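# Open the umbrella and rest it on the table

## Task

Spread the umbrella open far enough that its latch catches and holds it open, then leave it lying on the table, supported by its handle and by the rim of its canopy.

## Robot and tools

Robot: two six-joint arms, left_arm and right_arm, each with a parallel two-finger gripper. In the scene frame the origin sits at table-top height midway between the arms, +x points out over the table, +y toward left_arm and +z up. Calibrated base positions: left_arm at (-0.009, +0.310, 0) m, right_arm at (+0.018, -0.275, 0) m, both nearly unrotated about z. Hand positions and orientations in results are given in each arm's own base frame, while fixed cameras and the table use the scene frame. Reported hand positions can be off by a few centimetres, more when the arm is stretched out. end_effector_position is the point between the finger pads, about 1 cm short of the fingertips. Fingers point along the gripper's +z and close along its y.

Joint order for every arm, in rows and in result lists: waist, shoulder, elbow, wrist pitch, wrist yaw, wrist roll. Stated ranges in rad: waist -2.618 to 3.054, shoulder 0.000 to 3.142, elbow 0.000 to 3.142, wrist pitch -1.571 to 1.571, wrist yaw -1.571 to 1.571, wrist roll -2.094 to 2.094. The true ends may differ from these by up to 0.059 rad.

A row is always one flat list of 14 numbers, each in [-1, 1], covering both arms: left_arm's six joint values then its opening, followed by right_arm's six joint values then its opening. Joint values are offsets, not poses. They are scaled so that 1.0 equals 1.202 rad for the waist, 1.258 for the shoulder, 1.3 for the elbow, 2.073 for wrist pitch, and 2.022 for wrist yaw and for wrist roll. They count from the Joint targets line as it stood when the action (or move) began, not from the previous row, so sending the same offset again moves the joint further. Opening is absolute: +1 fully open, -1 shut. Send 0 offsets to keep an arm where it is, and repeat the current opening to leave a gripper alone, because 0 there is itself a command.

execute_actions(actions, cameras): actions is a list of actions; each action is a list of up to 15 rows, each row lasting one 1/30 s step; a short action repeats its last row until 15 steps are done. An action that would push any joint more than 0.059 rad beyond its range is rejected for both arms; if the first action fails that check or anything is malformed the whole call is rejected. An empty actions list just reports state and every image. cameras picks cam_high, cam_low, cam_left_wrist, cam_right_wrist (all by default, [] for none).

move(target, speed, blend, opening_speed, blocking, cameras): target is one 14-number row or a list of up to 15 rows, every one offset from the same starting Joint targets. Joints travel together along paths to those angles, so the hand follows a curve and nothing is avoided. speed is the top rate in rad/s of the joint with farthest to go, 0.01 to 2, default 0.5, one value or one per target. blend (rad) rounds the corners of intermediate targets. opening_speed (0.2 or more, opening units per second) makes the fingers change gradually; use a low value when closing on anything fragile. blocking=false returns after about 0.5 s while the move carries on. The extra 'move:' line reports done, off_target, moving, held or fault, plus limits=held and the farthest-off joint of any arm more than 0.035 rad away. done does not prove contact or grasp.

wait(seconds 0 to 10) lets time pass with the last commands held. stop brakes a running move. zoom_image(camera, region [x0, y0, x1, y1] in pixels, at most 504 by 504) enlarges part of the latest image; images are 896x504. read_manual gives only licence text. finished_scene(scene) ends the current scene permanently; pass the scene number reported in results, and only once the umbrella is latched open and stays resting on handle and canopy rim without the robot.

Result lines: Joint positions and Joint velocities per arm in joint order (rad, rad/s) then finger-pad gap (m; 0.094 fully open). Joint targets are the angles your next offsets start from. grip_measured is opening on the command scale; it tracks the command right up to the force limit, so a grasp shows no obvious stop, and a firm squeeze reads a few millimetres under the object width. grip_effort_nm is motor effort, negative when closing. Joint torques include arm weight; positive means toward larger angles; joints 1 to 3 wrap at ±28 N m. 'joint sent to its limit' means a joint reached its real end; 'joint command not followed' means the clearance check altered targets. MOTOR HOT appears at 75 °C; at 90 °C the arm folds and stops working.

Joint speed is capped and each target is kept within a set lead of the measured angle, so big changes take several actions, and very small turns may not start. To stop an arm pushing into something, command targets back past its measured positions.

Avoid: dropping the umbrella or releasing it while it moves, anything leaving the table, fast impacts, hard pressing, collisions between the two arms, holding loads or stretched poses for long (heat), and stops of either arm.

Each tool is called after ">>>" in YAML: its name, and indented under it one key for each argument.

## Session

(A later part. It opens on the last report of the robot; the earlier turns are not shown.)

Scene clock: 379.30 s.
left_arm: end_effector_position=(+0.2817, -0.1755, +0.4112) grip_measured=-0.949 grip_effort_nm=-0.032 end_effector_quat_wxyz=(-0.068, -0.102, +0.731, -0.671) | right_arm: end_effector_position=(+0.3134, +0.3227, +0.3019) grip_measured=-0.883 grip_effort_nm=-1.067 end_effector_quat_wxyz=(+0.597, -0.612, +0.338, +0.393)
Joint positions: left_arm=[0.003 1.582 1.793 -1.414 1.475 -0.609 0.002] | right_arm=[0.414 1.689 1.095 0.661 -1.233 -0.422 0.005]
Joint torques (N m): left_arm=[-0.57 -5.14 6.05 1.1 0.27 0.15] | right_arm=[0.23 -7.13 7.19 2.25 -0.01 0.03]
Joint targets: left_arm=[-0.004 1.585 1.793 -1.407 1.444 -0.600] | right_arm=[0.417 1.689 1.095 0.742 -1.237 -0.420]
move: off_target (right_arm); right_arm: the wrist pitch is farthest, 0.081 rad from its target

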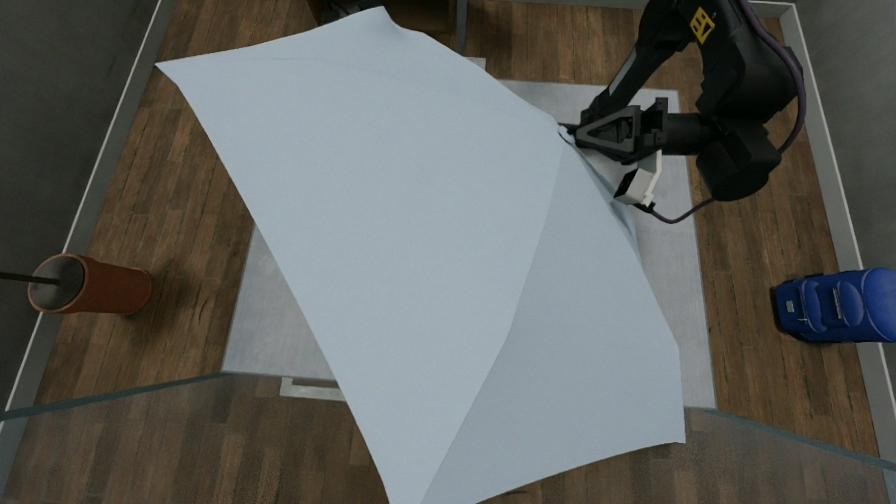

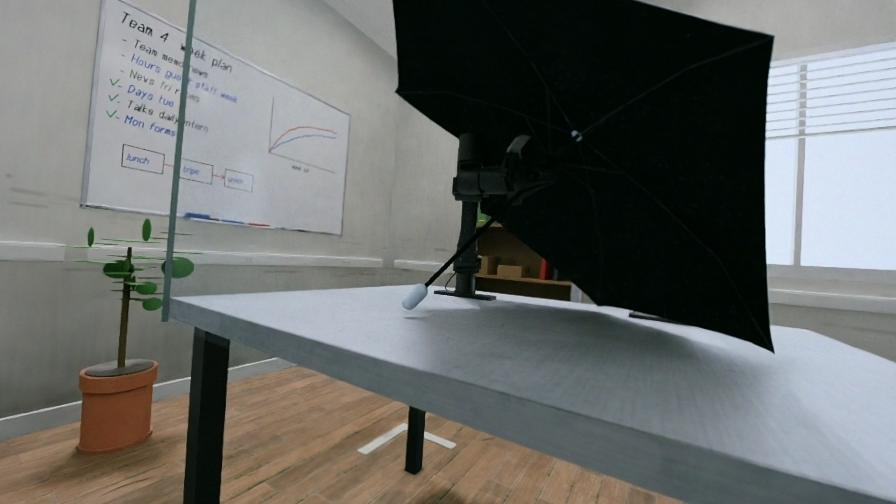

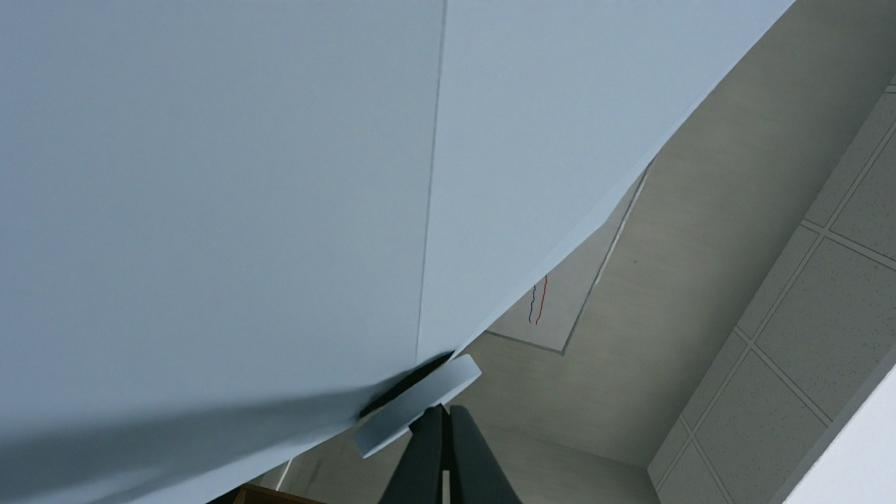

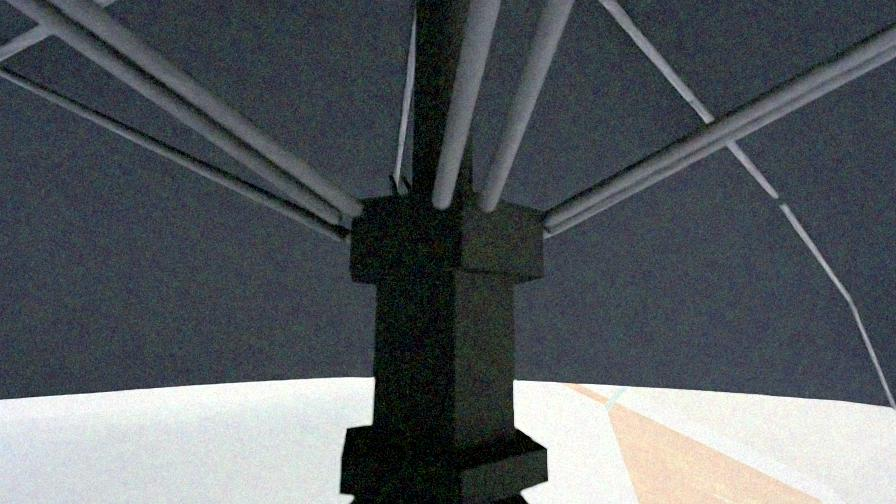

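>>> move:
  target: [0.3,0,0,0,0,0,-0.95,0,0,0,0,0,0,-0.98]
  speed: 0.2

Scene clock: 391.57 s.
left_arm: end_effector_position=(+0.3269, -0.0669, +0.4045) grip_measured=-0.949 grip_effort_nm=-0.037 end_effector_quat_wxyz=(+0.054, -0.236, +0.713, -0.658) | right_arm: end_effector_position=(+0.3137, +0.3241, +0.3032) grip_measured=-0.883 grip_effort_nm=-1.072 end_effector_quat_wxyz=(+0.599, -0.610, +0.340, +0.393)
Joint positions: left_arm=[0.352 1.582 1.793 -1.414 1.434 -0.609 0.002] | right_arm=[0.419 1.689 1.095 0.67 -1.223 -0.41 0.005]
Joint torques (N m): left_arm=[0.43 -5.15 6.08 1.12 0.64 0.15] | right_arm=[-0.18 -7.13 7.23 2.17 -0.11 -0.09]
Joint targets: left_arm=[0.357 1.585 1.793 -1.407 1.444 -0.600] | right_arm=[0.417 1.689 1.095 0.742 -1.236 -0.420]
move: off_target (right_arm); right_arm: the wrist pitch is farthest, 0.072 rad from its target

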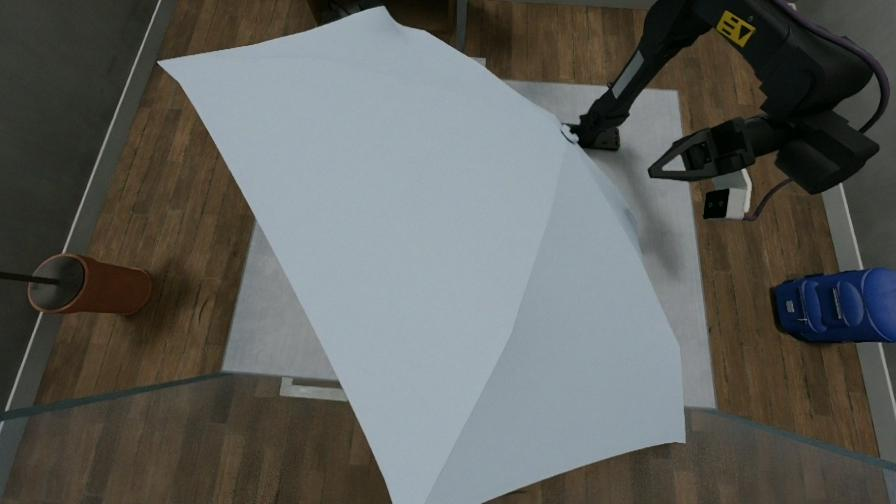

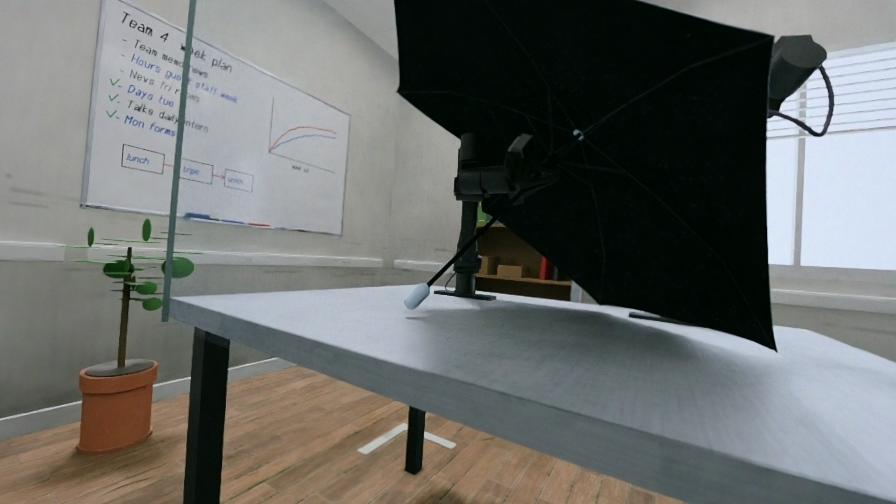

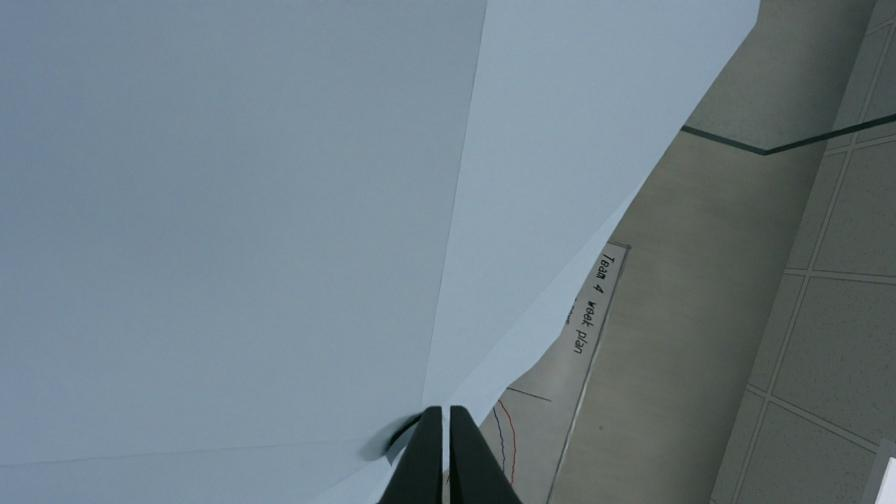

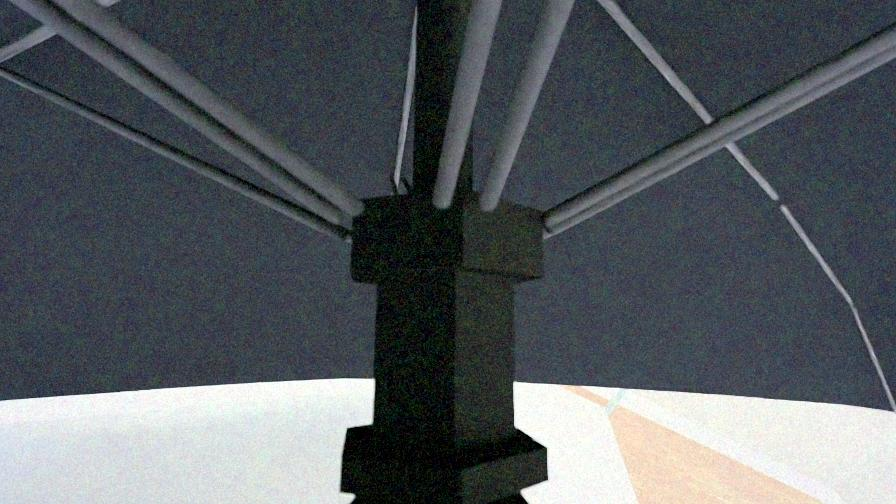

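>>> move:
  target: [0,0,0,0,0,0,-0.95,-0.574,0,0.038,-0.024,0,0,-0.98]
  speed: 0.25

Scene clock: 404.53 s.
left_arm: end_effector_position=(+0.3269, -0.0669, +0.4045) grip_measured=-0.949 grip_effort_nm=-0.042 end_effector_quat_wxyz=(+0.054, -0.236, +0.713, -0.658) | right_arm: end_effector_position=(+0.3341, +0.2396, +0.3102) grip_measured=-0.883 grip_effort_nm=-1.067 end_effector_quat_wxyz=(+0.609, -0.628, +0.315, +0.368)
Joint positions: left_arm=[0.352 1.582 1.793 -1.414 1.434 -0.609 0.002] | right_arm=[0.173 1.667 1.095 0.702 -1.476 -0.433 0.005]
Joint torques (N m): left_arm=[0.42 -5.16 6.06 1.11 0.65 0.15] | right_arm=[-20.14 -5.19 11.54 1.22 2.77 0.14]
Joint targets: left_arm=[0.357 1.585 1.793 -1.407 1.444 -0.600] | right_arm=[-0.029 1.689 1.144 0.692 -1.237 -0.420]
move: off_target (right_arm); right_arm: the waist is farthest, 0.446 rad from its target

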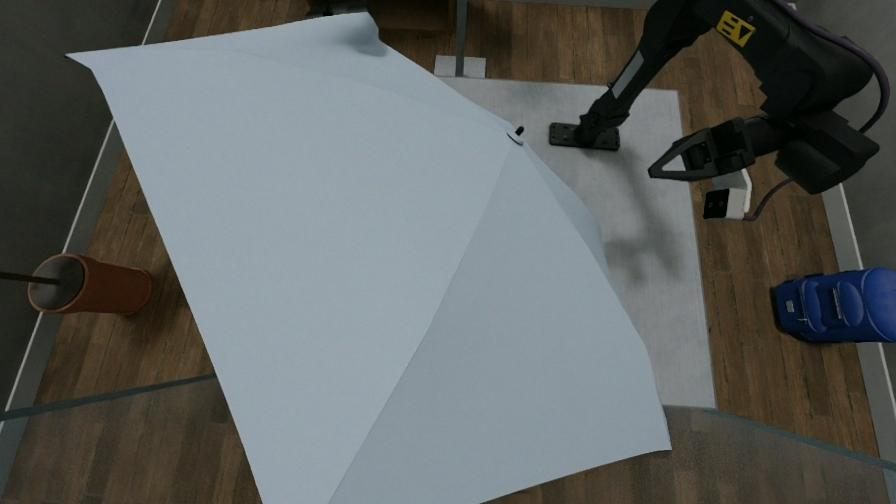

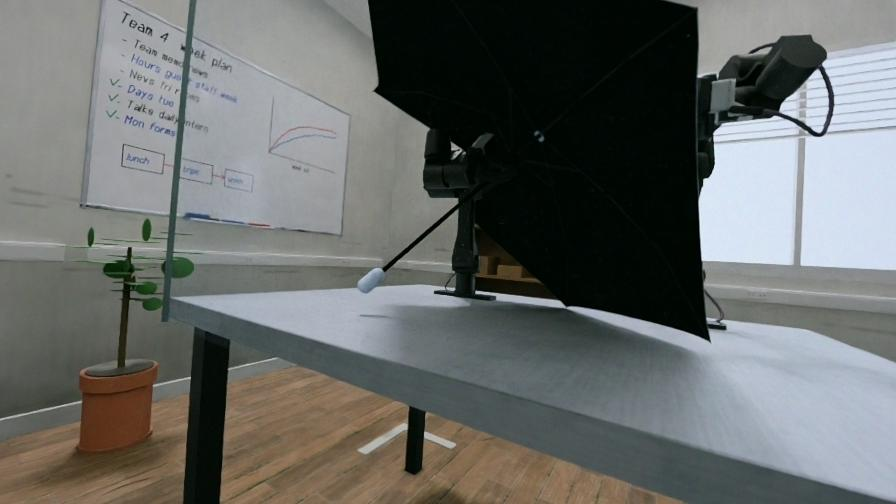

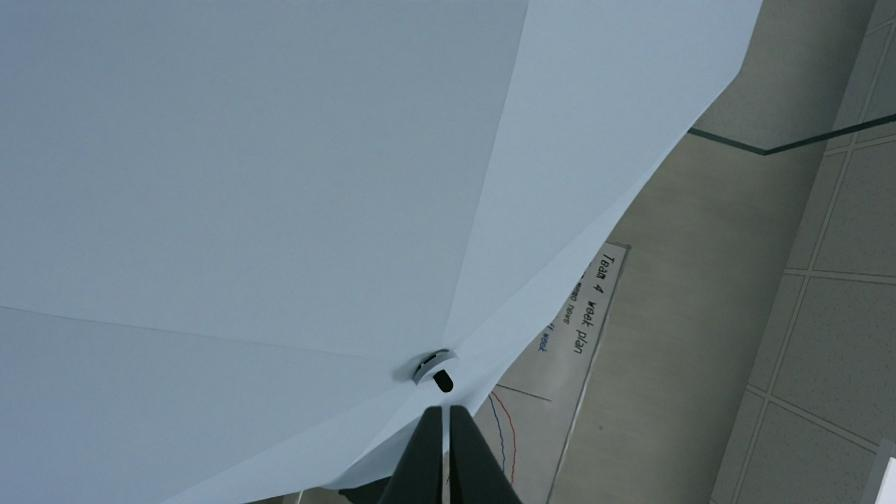

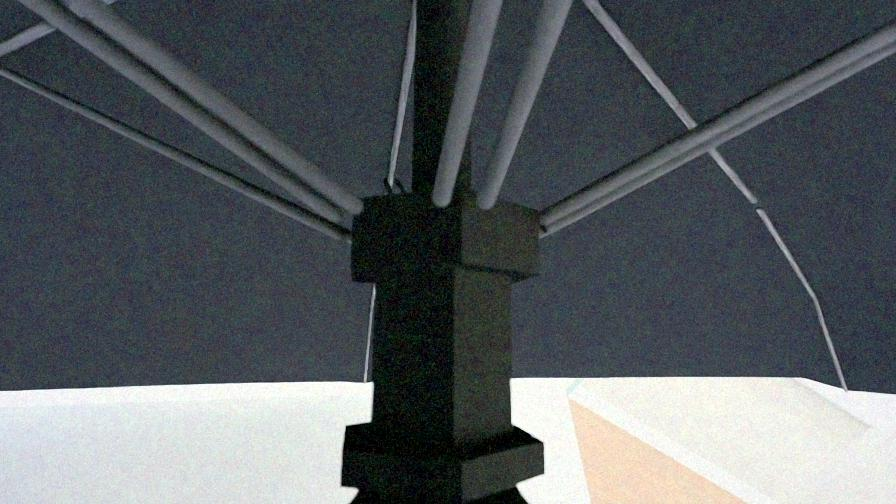

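>>> move:
  target: [1.0,0,0,0,0,0,-0.95,0.3,0,0,0,0,0,-0.98]
  speed: 0.6
  cameras: ["cam_high"]

>>> move:
  target: [0.866,0.489,-0.61,1.0,-0.714,0.297,-0.95,0,0,0,0,0,0,-0.98]
  speed: 1.0

Scene clock: 412.00 s.
left_arm: end_effector_position=(+0.1789, +0.2820, +0.4041) grip_measured=-0.949 grip_effort_nm=-0.042 end_effector_quat_wxyz=(-0.418, +0.599, -0.454, +0.510) | right_arm: end_effector_position=(+0.3178, +0.2997, +0.3132) grip_measured=-0.883 grip_effort_nm=-1.062 end_effector_quat_wxyz=(+0.608, -0.618, +0.321, +0.382)
Joint positions: left_arm=[1.559 1.582 1.793 -1.412 1.431 -0.609 0.002] | right_arm=[0.35 1.667 1.097 0.686 -1.301 -0.42 0.005]
Joint torques (N m): left_arm=[0.08 -5.16 6.06 1.1 0.67 0.15] | right_arm=[-1.77 -5.31 11.45 1.49 0.78 0.01]
Joint targets: left_arm=[1.559 1.585 1.793 -1.407 1.444 -0.600] | right_arm=[0.332 1.689 1.144 0.693 -1.237 -0.420]
move: off_target (right_arm); right_arm: the wrist yaw is farthest, 0.064 rad from its target
Images, in order: cam_high.

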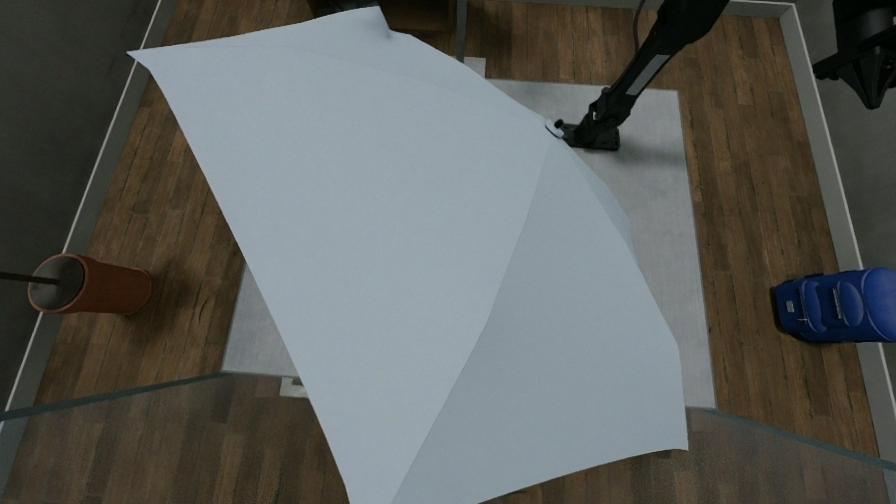

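Scene clock: 415.03 s.
left_arm: end_effector_position=(-0.4638, +0.2751, +0.0120) grip_measured=-0.950 grip_effort_nm=-0.037 end_effector_quat_wxyz=(-0.138, +0.832, -0.227, -0.488) | right_arm: end_effector_position=(+0.3178, +0.2997, +0.3132) grip_measured=-0.883 grip_effort_nm=-1.057 end_effector_quat_wxyz=(+0.608, -0.618, +0.321, +0.382)
Joint positions: left_arm=[2.606 2.181 1.011 0.662 0.006 -0.005 0.002] | right_arm=[0.35 1.667 1.097 0.686 -1.301 -0.42 0.005]
Joint torques (N m): left_arm=[-0.55 -8.03 4.51 2.33 -0.07 0.11] | right_arm=[-1.74 -5.31 11.4 1.49 0.78 0.01]
Joint targets: left_arm=[2.600 2.200 1.000 0.666 0.000 0.001] | right_arm=[0.332 1.689 1.144 0.693 -1.237 -0.420]
move: off_target (right_arm); right_arm: the wrist yaw is farthest, 0.064 rad from its target

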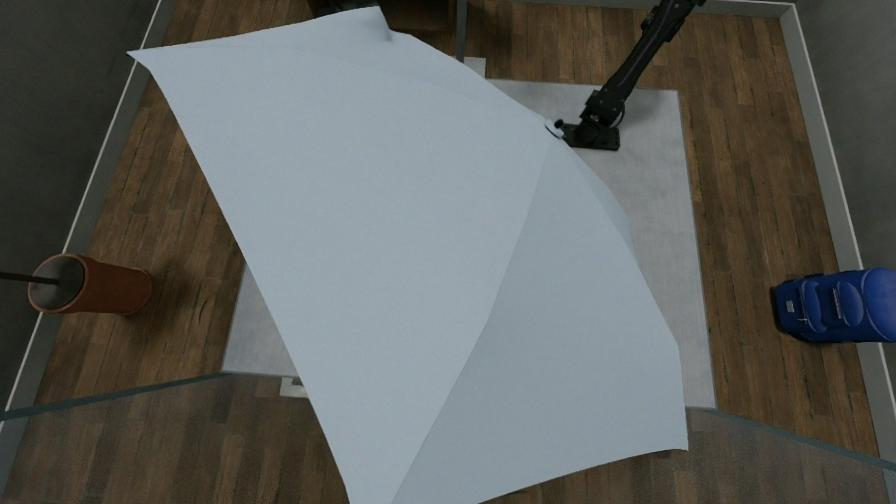

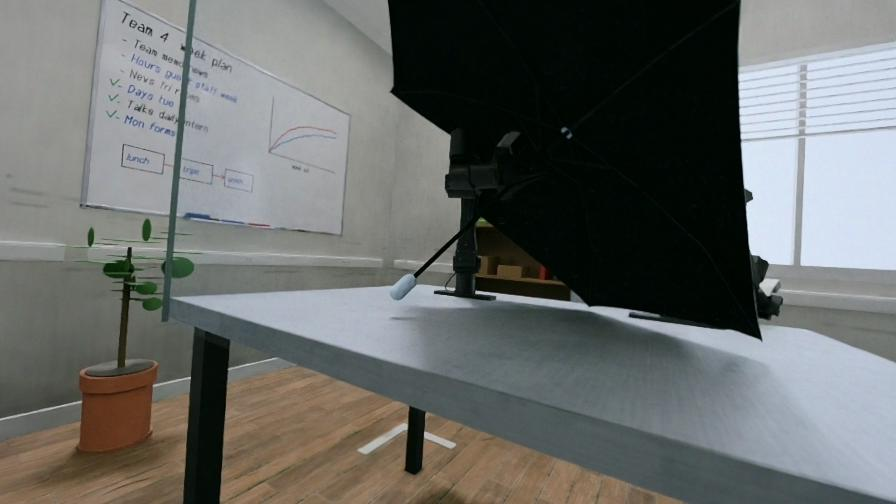

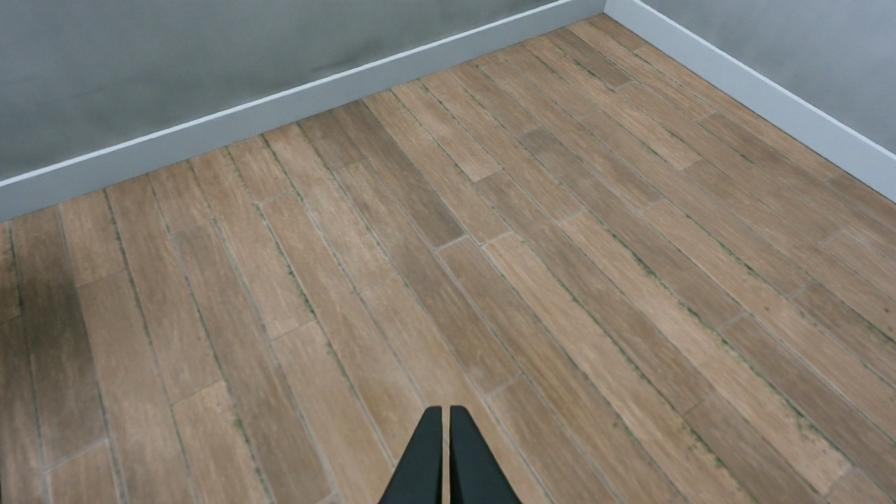

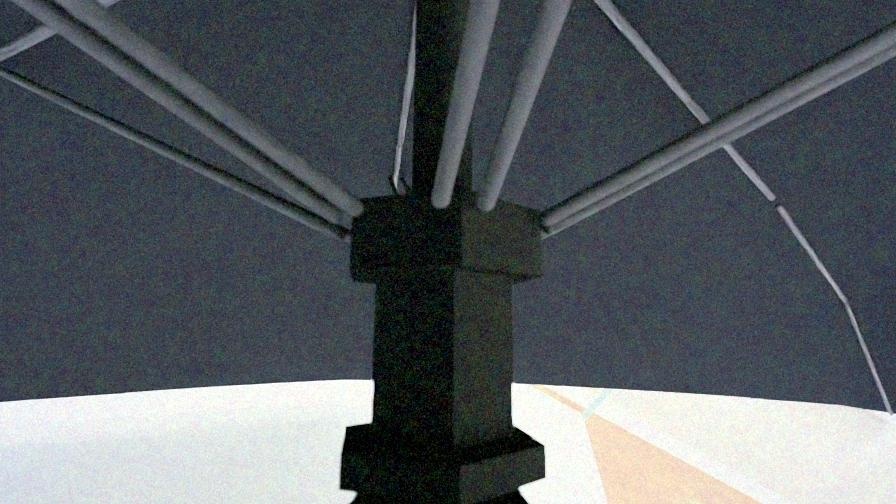

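>>> move:
  target: [0,0,0,0,0,0,-0.95,0.3203,-0.5072,-0.1362,-0.266,0.3358,0.2127,-0.98]
  speed: 0.25

Scene clock: 420.70 s.
left_arm: end_effector_position=(-0.4639, +0.2751, +0.0122) grip_measured=-0.950 grip_effort_nm=-0.037 end_effector_quat_wxyz=(-0.138, +0.831, -0.227, -0.488) | right_arm: end_effector_position=(+0.2123, +0.3119, +0.3925) grip_measured=-0.884 grip_effort_nm=-1.067 end_effector_quat_wxyz=(+0.575, -0.423, +0.558, +0.423)
Joint positions: left_arm=[2.606 2.181 1.011 0.663 0.006 -0.005 0.002] | right_arm=[0.712 1.076 0.982 0.117 -0.571 -0.001 0.005]
Joint torques (N m): left_arm=[-0.53 -8.05 4.51 2.32 -0.07 0.11] | right_arm=[0.47 -4.66 6.54 2.06 0.17 0.13]
Motor temperatures (°C): left_arm=[35 37 40 39 41 32 32] | right_arm=[37 37 40 58 35 34 37]
Heat: left arm: 41 °C; right arm: 58 °C.
Joint targets: left_arm=[2.600 2.200 1.000 0.666 0.000 0.001] | right_arm=[0.717 1.051 0.967 0.141 -0.558 0.010]
move: done

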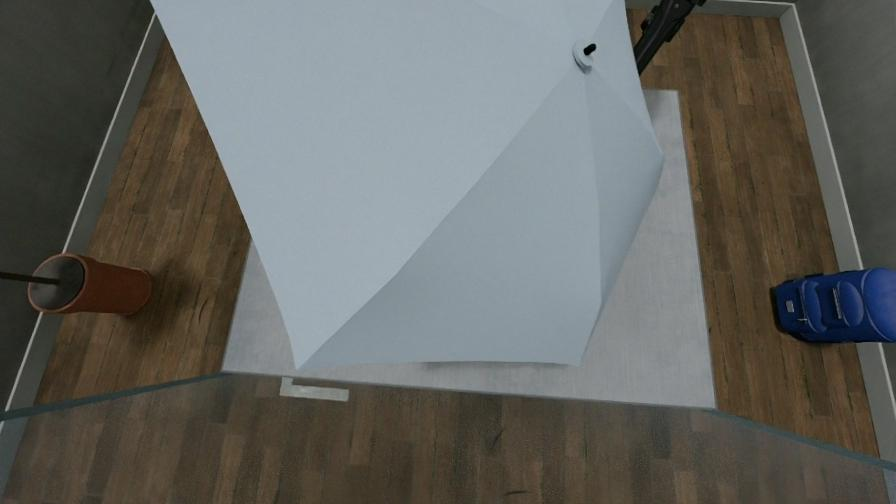

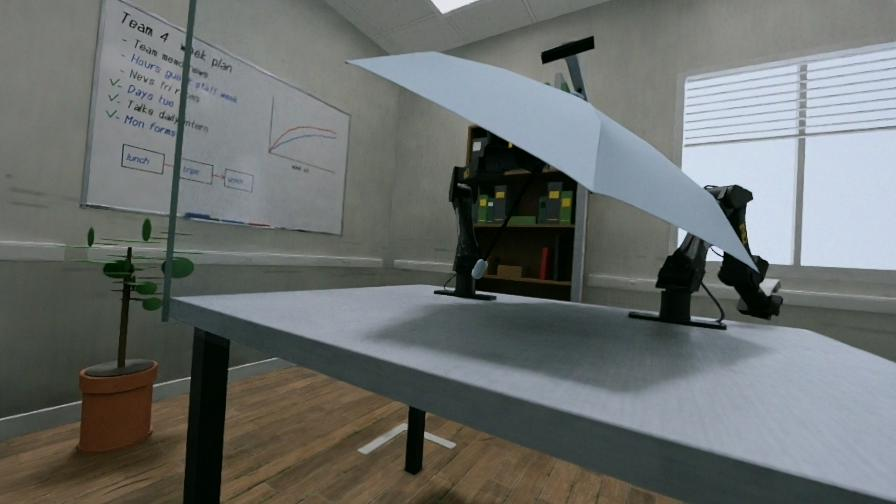

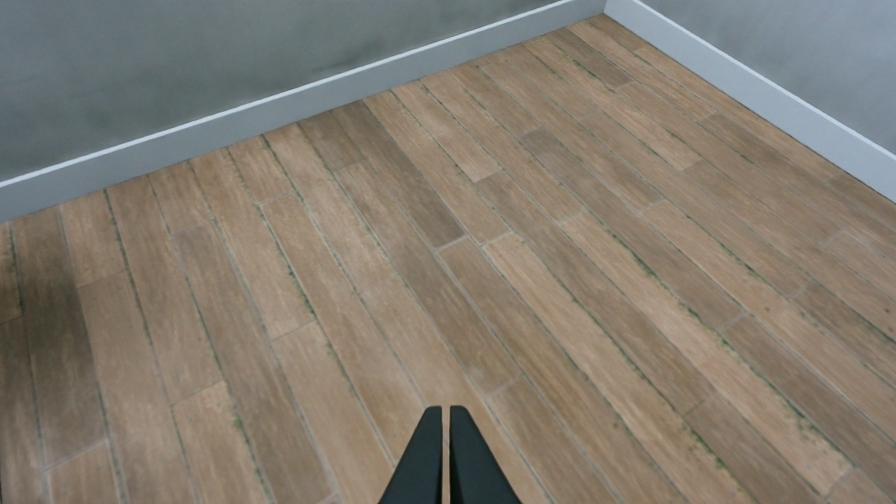

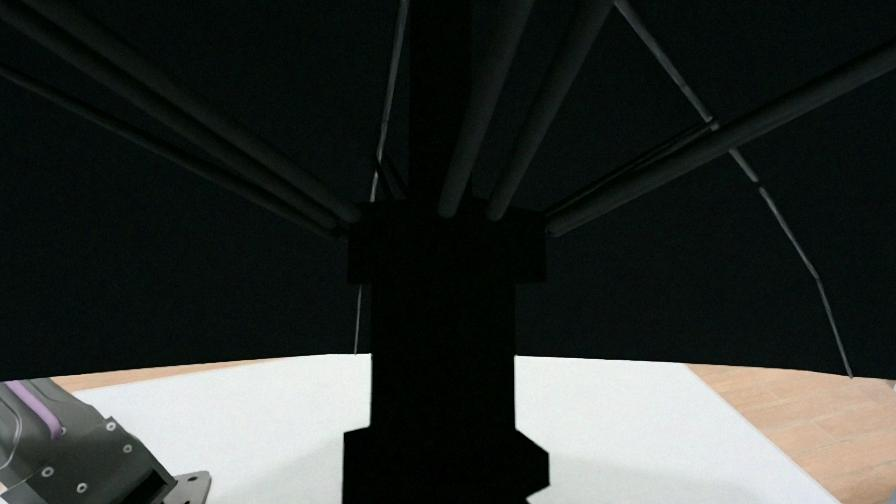

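>>> move:
  target: [0,0,0,0,0,0,-0.95,-0.0697,0.1375,-0.1222,0.1322,0.0201,0.2824,-0.98]
  speed: 0.2

Scene clock: 426.07 s.
left_arm: end_effector_position=(-0.4640, +0.2751, +0.0122) grip_measured=-0.950 grip_effort_nm=-0.042 end_effector_quat_wxyz=(-0.138, +0.831, -0.227, -0.488) | right_arm: end_effector_position=(+0.2684, +0.3120, +0.3367) grip_measured=-0.884 grip_effort_nm=-1.062 end_effector_quat_wxyz=(+0.474, -0.218, +0.663, +0.537)
Joint positions: left_arm=[2.606 2.181 1.011 0.663 0.006 -0.005 0.002] | right_arm=[0.638 1.213 0.829 0.414 -0.527 0.545 0.005]
Joint torques (N m): left_arm=[-0.53 -8.05 4.51 2.32 -0.07 0.11] | right_arm=[-0.53 -2.93 6.06 1.86 0.12 0.37]
Joint targets: left_arm=[2.600 2.200 1.000 0.666 0.000 0.001] | right_arm=[0.633 1.224 0.808 0.415 -0.517 0.581]
move: off_target (right_arm); right_arm: the wrist roll is farthest, 0.036 rad from its target

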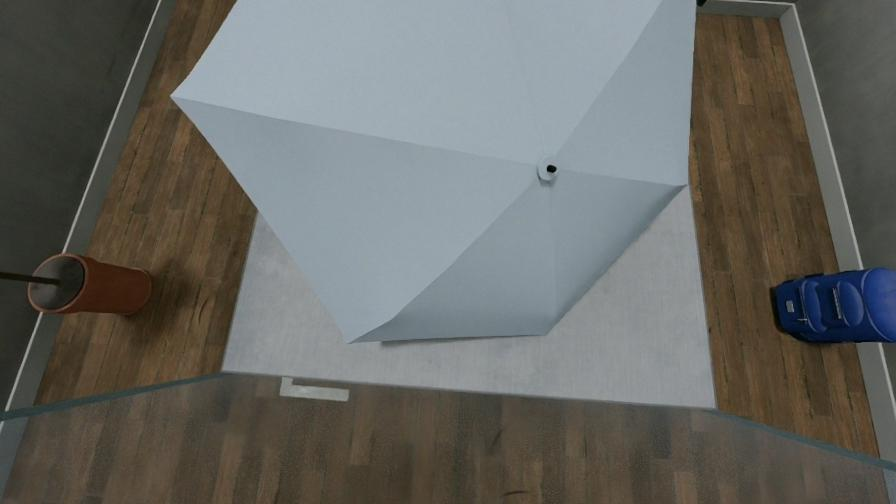

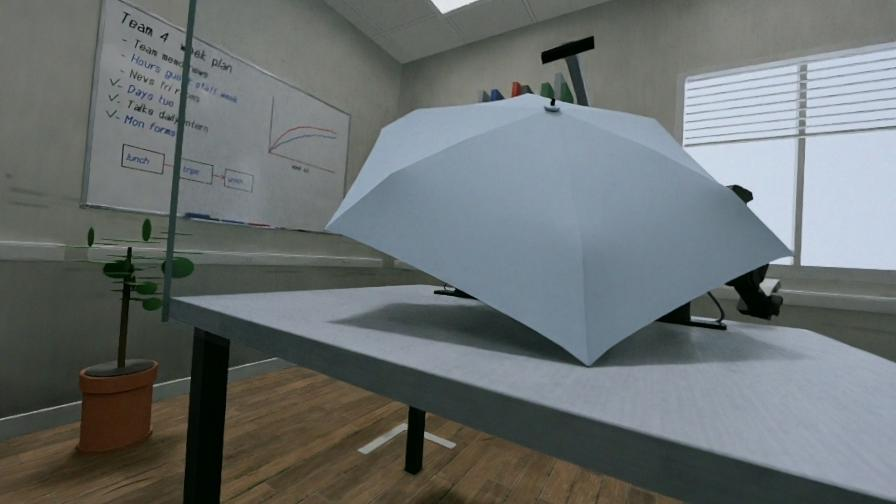

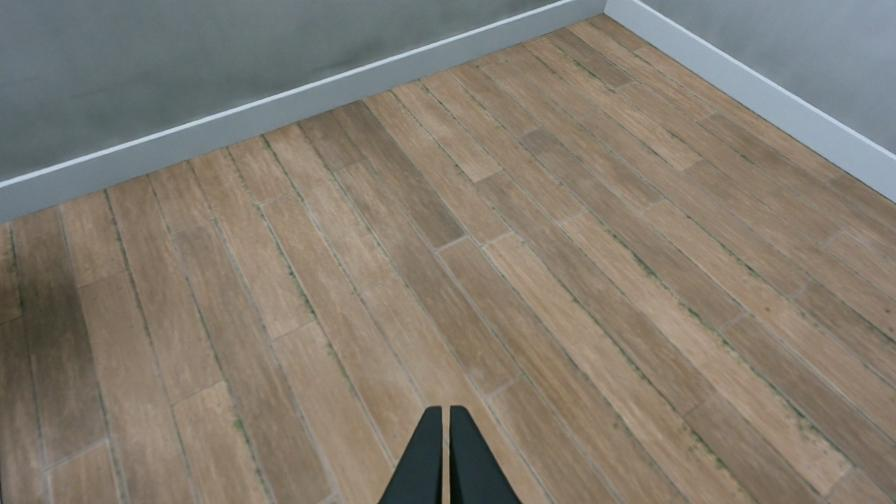

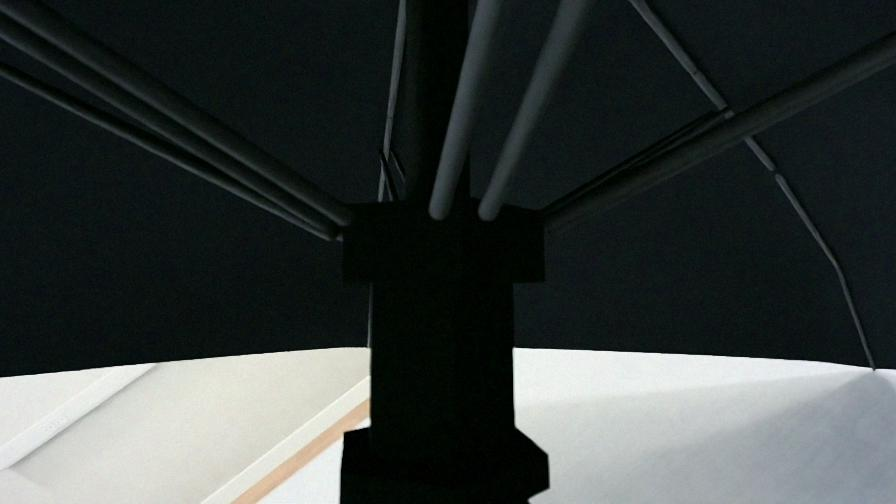

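>>> move:
  target: [0,0,0,0,0,0,-0.95,0,0.0252,-0.0785,0.0651,0,0.0247,-0.98]
  speed: 0.1
  cameras: ["cam_high","cam_low","cam_right_wrist"]

>>> zoom_image:
  camera: "cam_low"
  region: [420, 240, 760, 400]

Scene clock: 433.00 s.
left_arm: end_effector_position=(-0.4640, +0.2751, +0.0122) grip_measured=-0.950 grip_effort_nm=-0.037 end_effector_quat_wxyz=(-0.138, +0.831, -0.227, -0.488) | right_arm: end_effector_position=(+0.2678, +0.3115, +0.3222) grip_measured=-0.884 grip_effort_nm=-1.067 end_effector_quat_wxyz=(+0.485, -0.212, +0.645, +0.551)
Joint positions: left_arm=[2.606 2.181 1.011 0.663 0.006 -0.005 0.002] | right_arm=[0.638 1.238 0.733 0.595 -0.527 0.578 0.005]
Joint torques (N m): left_arm=[-0.53 -8.08 4.51 2.32 -0.07 0.11] | right_arm=[-0.53 -2.51 5.44 1.41 0.13 0.55]
Joint targets: left_arm=[2.600 2.200 1.000 0.666 0.000 0.001] | right_arm=[0.633 1.256 0.706 0.550 -0.517 0.631]
move: off_target (right_arm); right_arm: the wrist roll is farthest, 0.053 rad from its target
Images, in order: cam_high, cam_low, cam_right_wrist.

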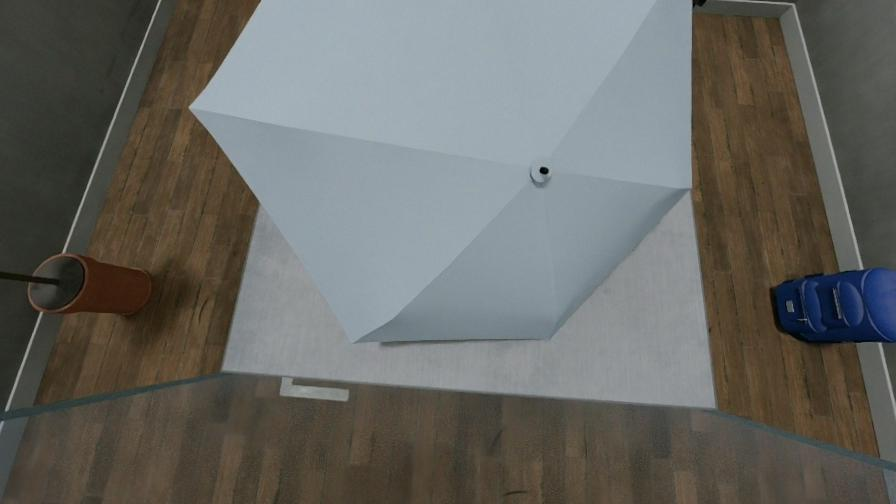

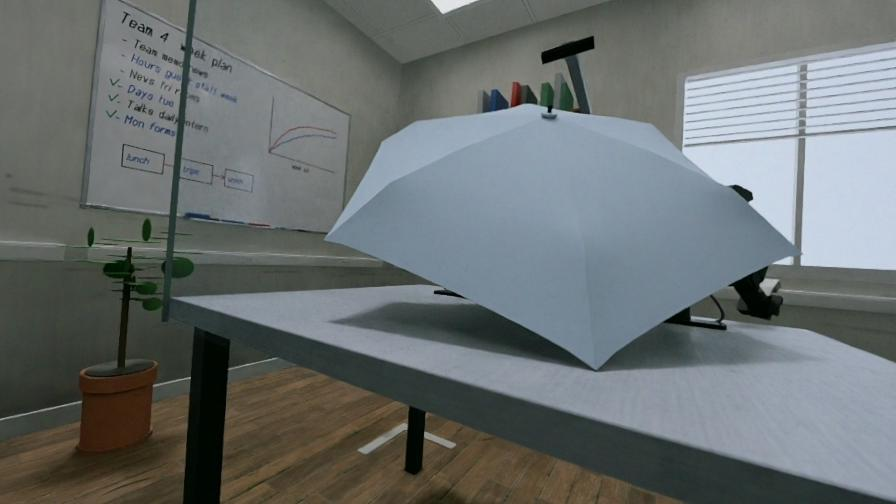

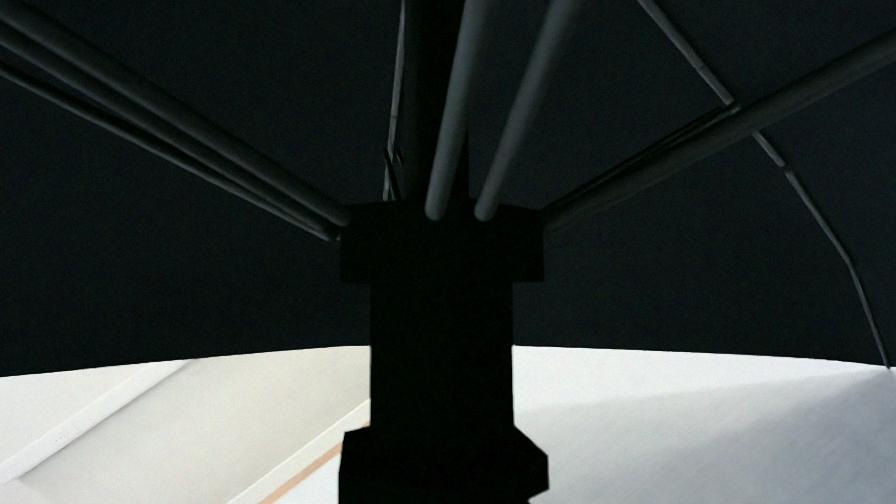

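Scaled by 1.482 from the camera's 896x504 image, which has a finer 1280x720 frame.

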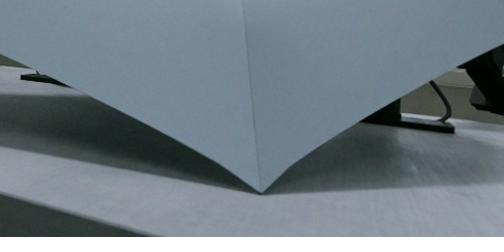

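>>> move:
  target:
    - [0,0,0,0,0,0,-0.95,0,-0.045,0.14,-0.115,0,-0.03,-0.98]
    - [0,0,0,0,0,0,-0.95,0.2017,-0.0457,0.166,-0.2335,0.3226,-0.1553,-0.98]
  speed: 0.2
  blend: 0.05
  cameras: ["cam_high","cam_low","cam_right_wrist"]

>>> zoom_image:
  camera: "cam_low"
  region: [380, 200, 760, 400]

Scene clock: 446.80 s.
left_arm: end_effector_position=(-0.4640, +0.2751, +0.0122) grip_measured=-0.950 grip_effort_nm=-0.032 end_effector_quat_wxyz=(-0.138, +0.831, -0.227, -0.488) | right_arm: end_effector_position=(+0.2831, +0.3141, +0.3043) grip_measured=-0.885 grip_effort_nm=-1.057 end_effector_quat_wxyz=(+0.554, -0.181, +0.742, +0.331)
Joint positions: left_arm=[2.606 2.181 1.011 0.663 0.006 -0.005 0.002] | right_arm=[0.876 1.21 0.893 0.148 0.098 0.316 0.005]
Joint torques (N m): left_arm=[-0.55 -8.06 4.51 2.33 -0.07 0.11] | right_arm=[-0.06 -4.82 10.52 1.21 0.44 0.02]
Joint targets: left_arm=[2.600 2.200 1.000 0.666 0.000 0.001] | right_arm=[0.875 1.198 0.922 0.066 0.136 0.317]
move: off_target (right_arm); right_arm: the wrist pitch is farthest, 0.082 rad from its target
Images, in order: cam_high, cam_low, cam_right_wrist.

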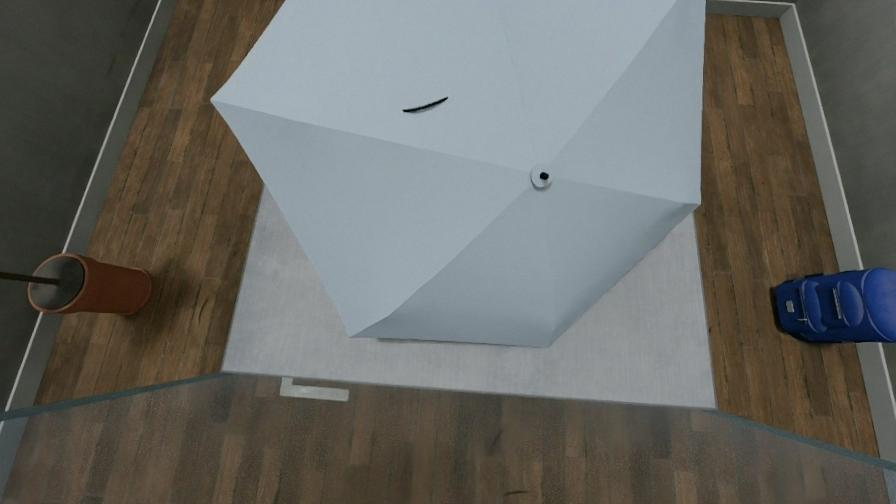

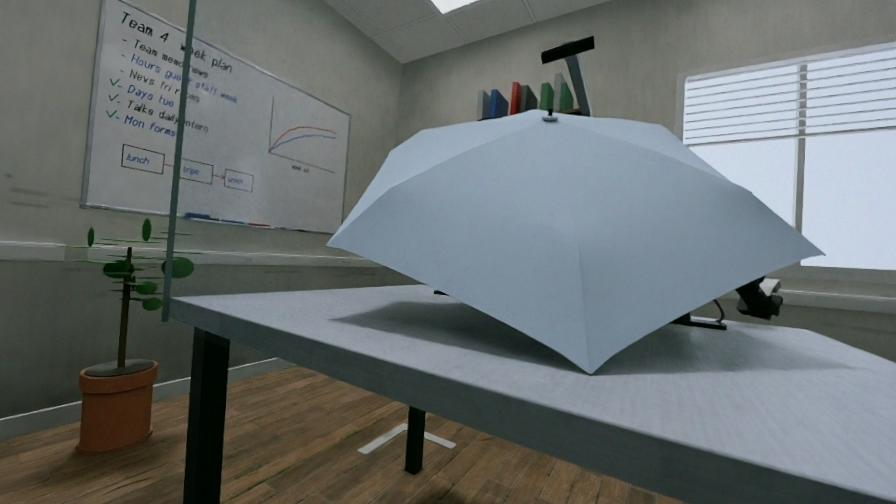

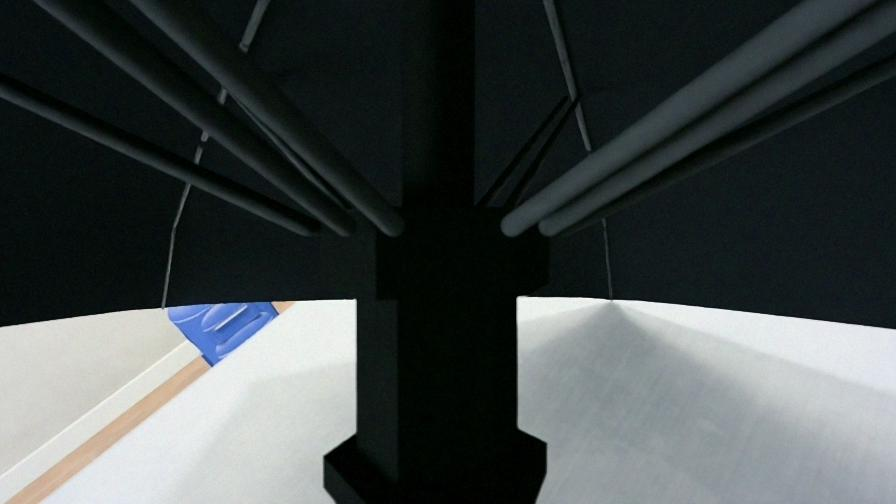

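Scaled by 1.326 from the camera's 896x504 image, which has a finer 1280x720 frame.

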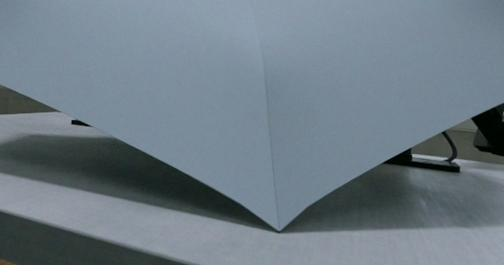

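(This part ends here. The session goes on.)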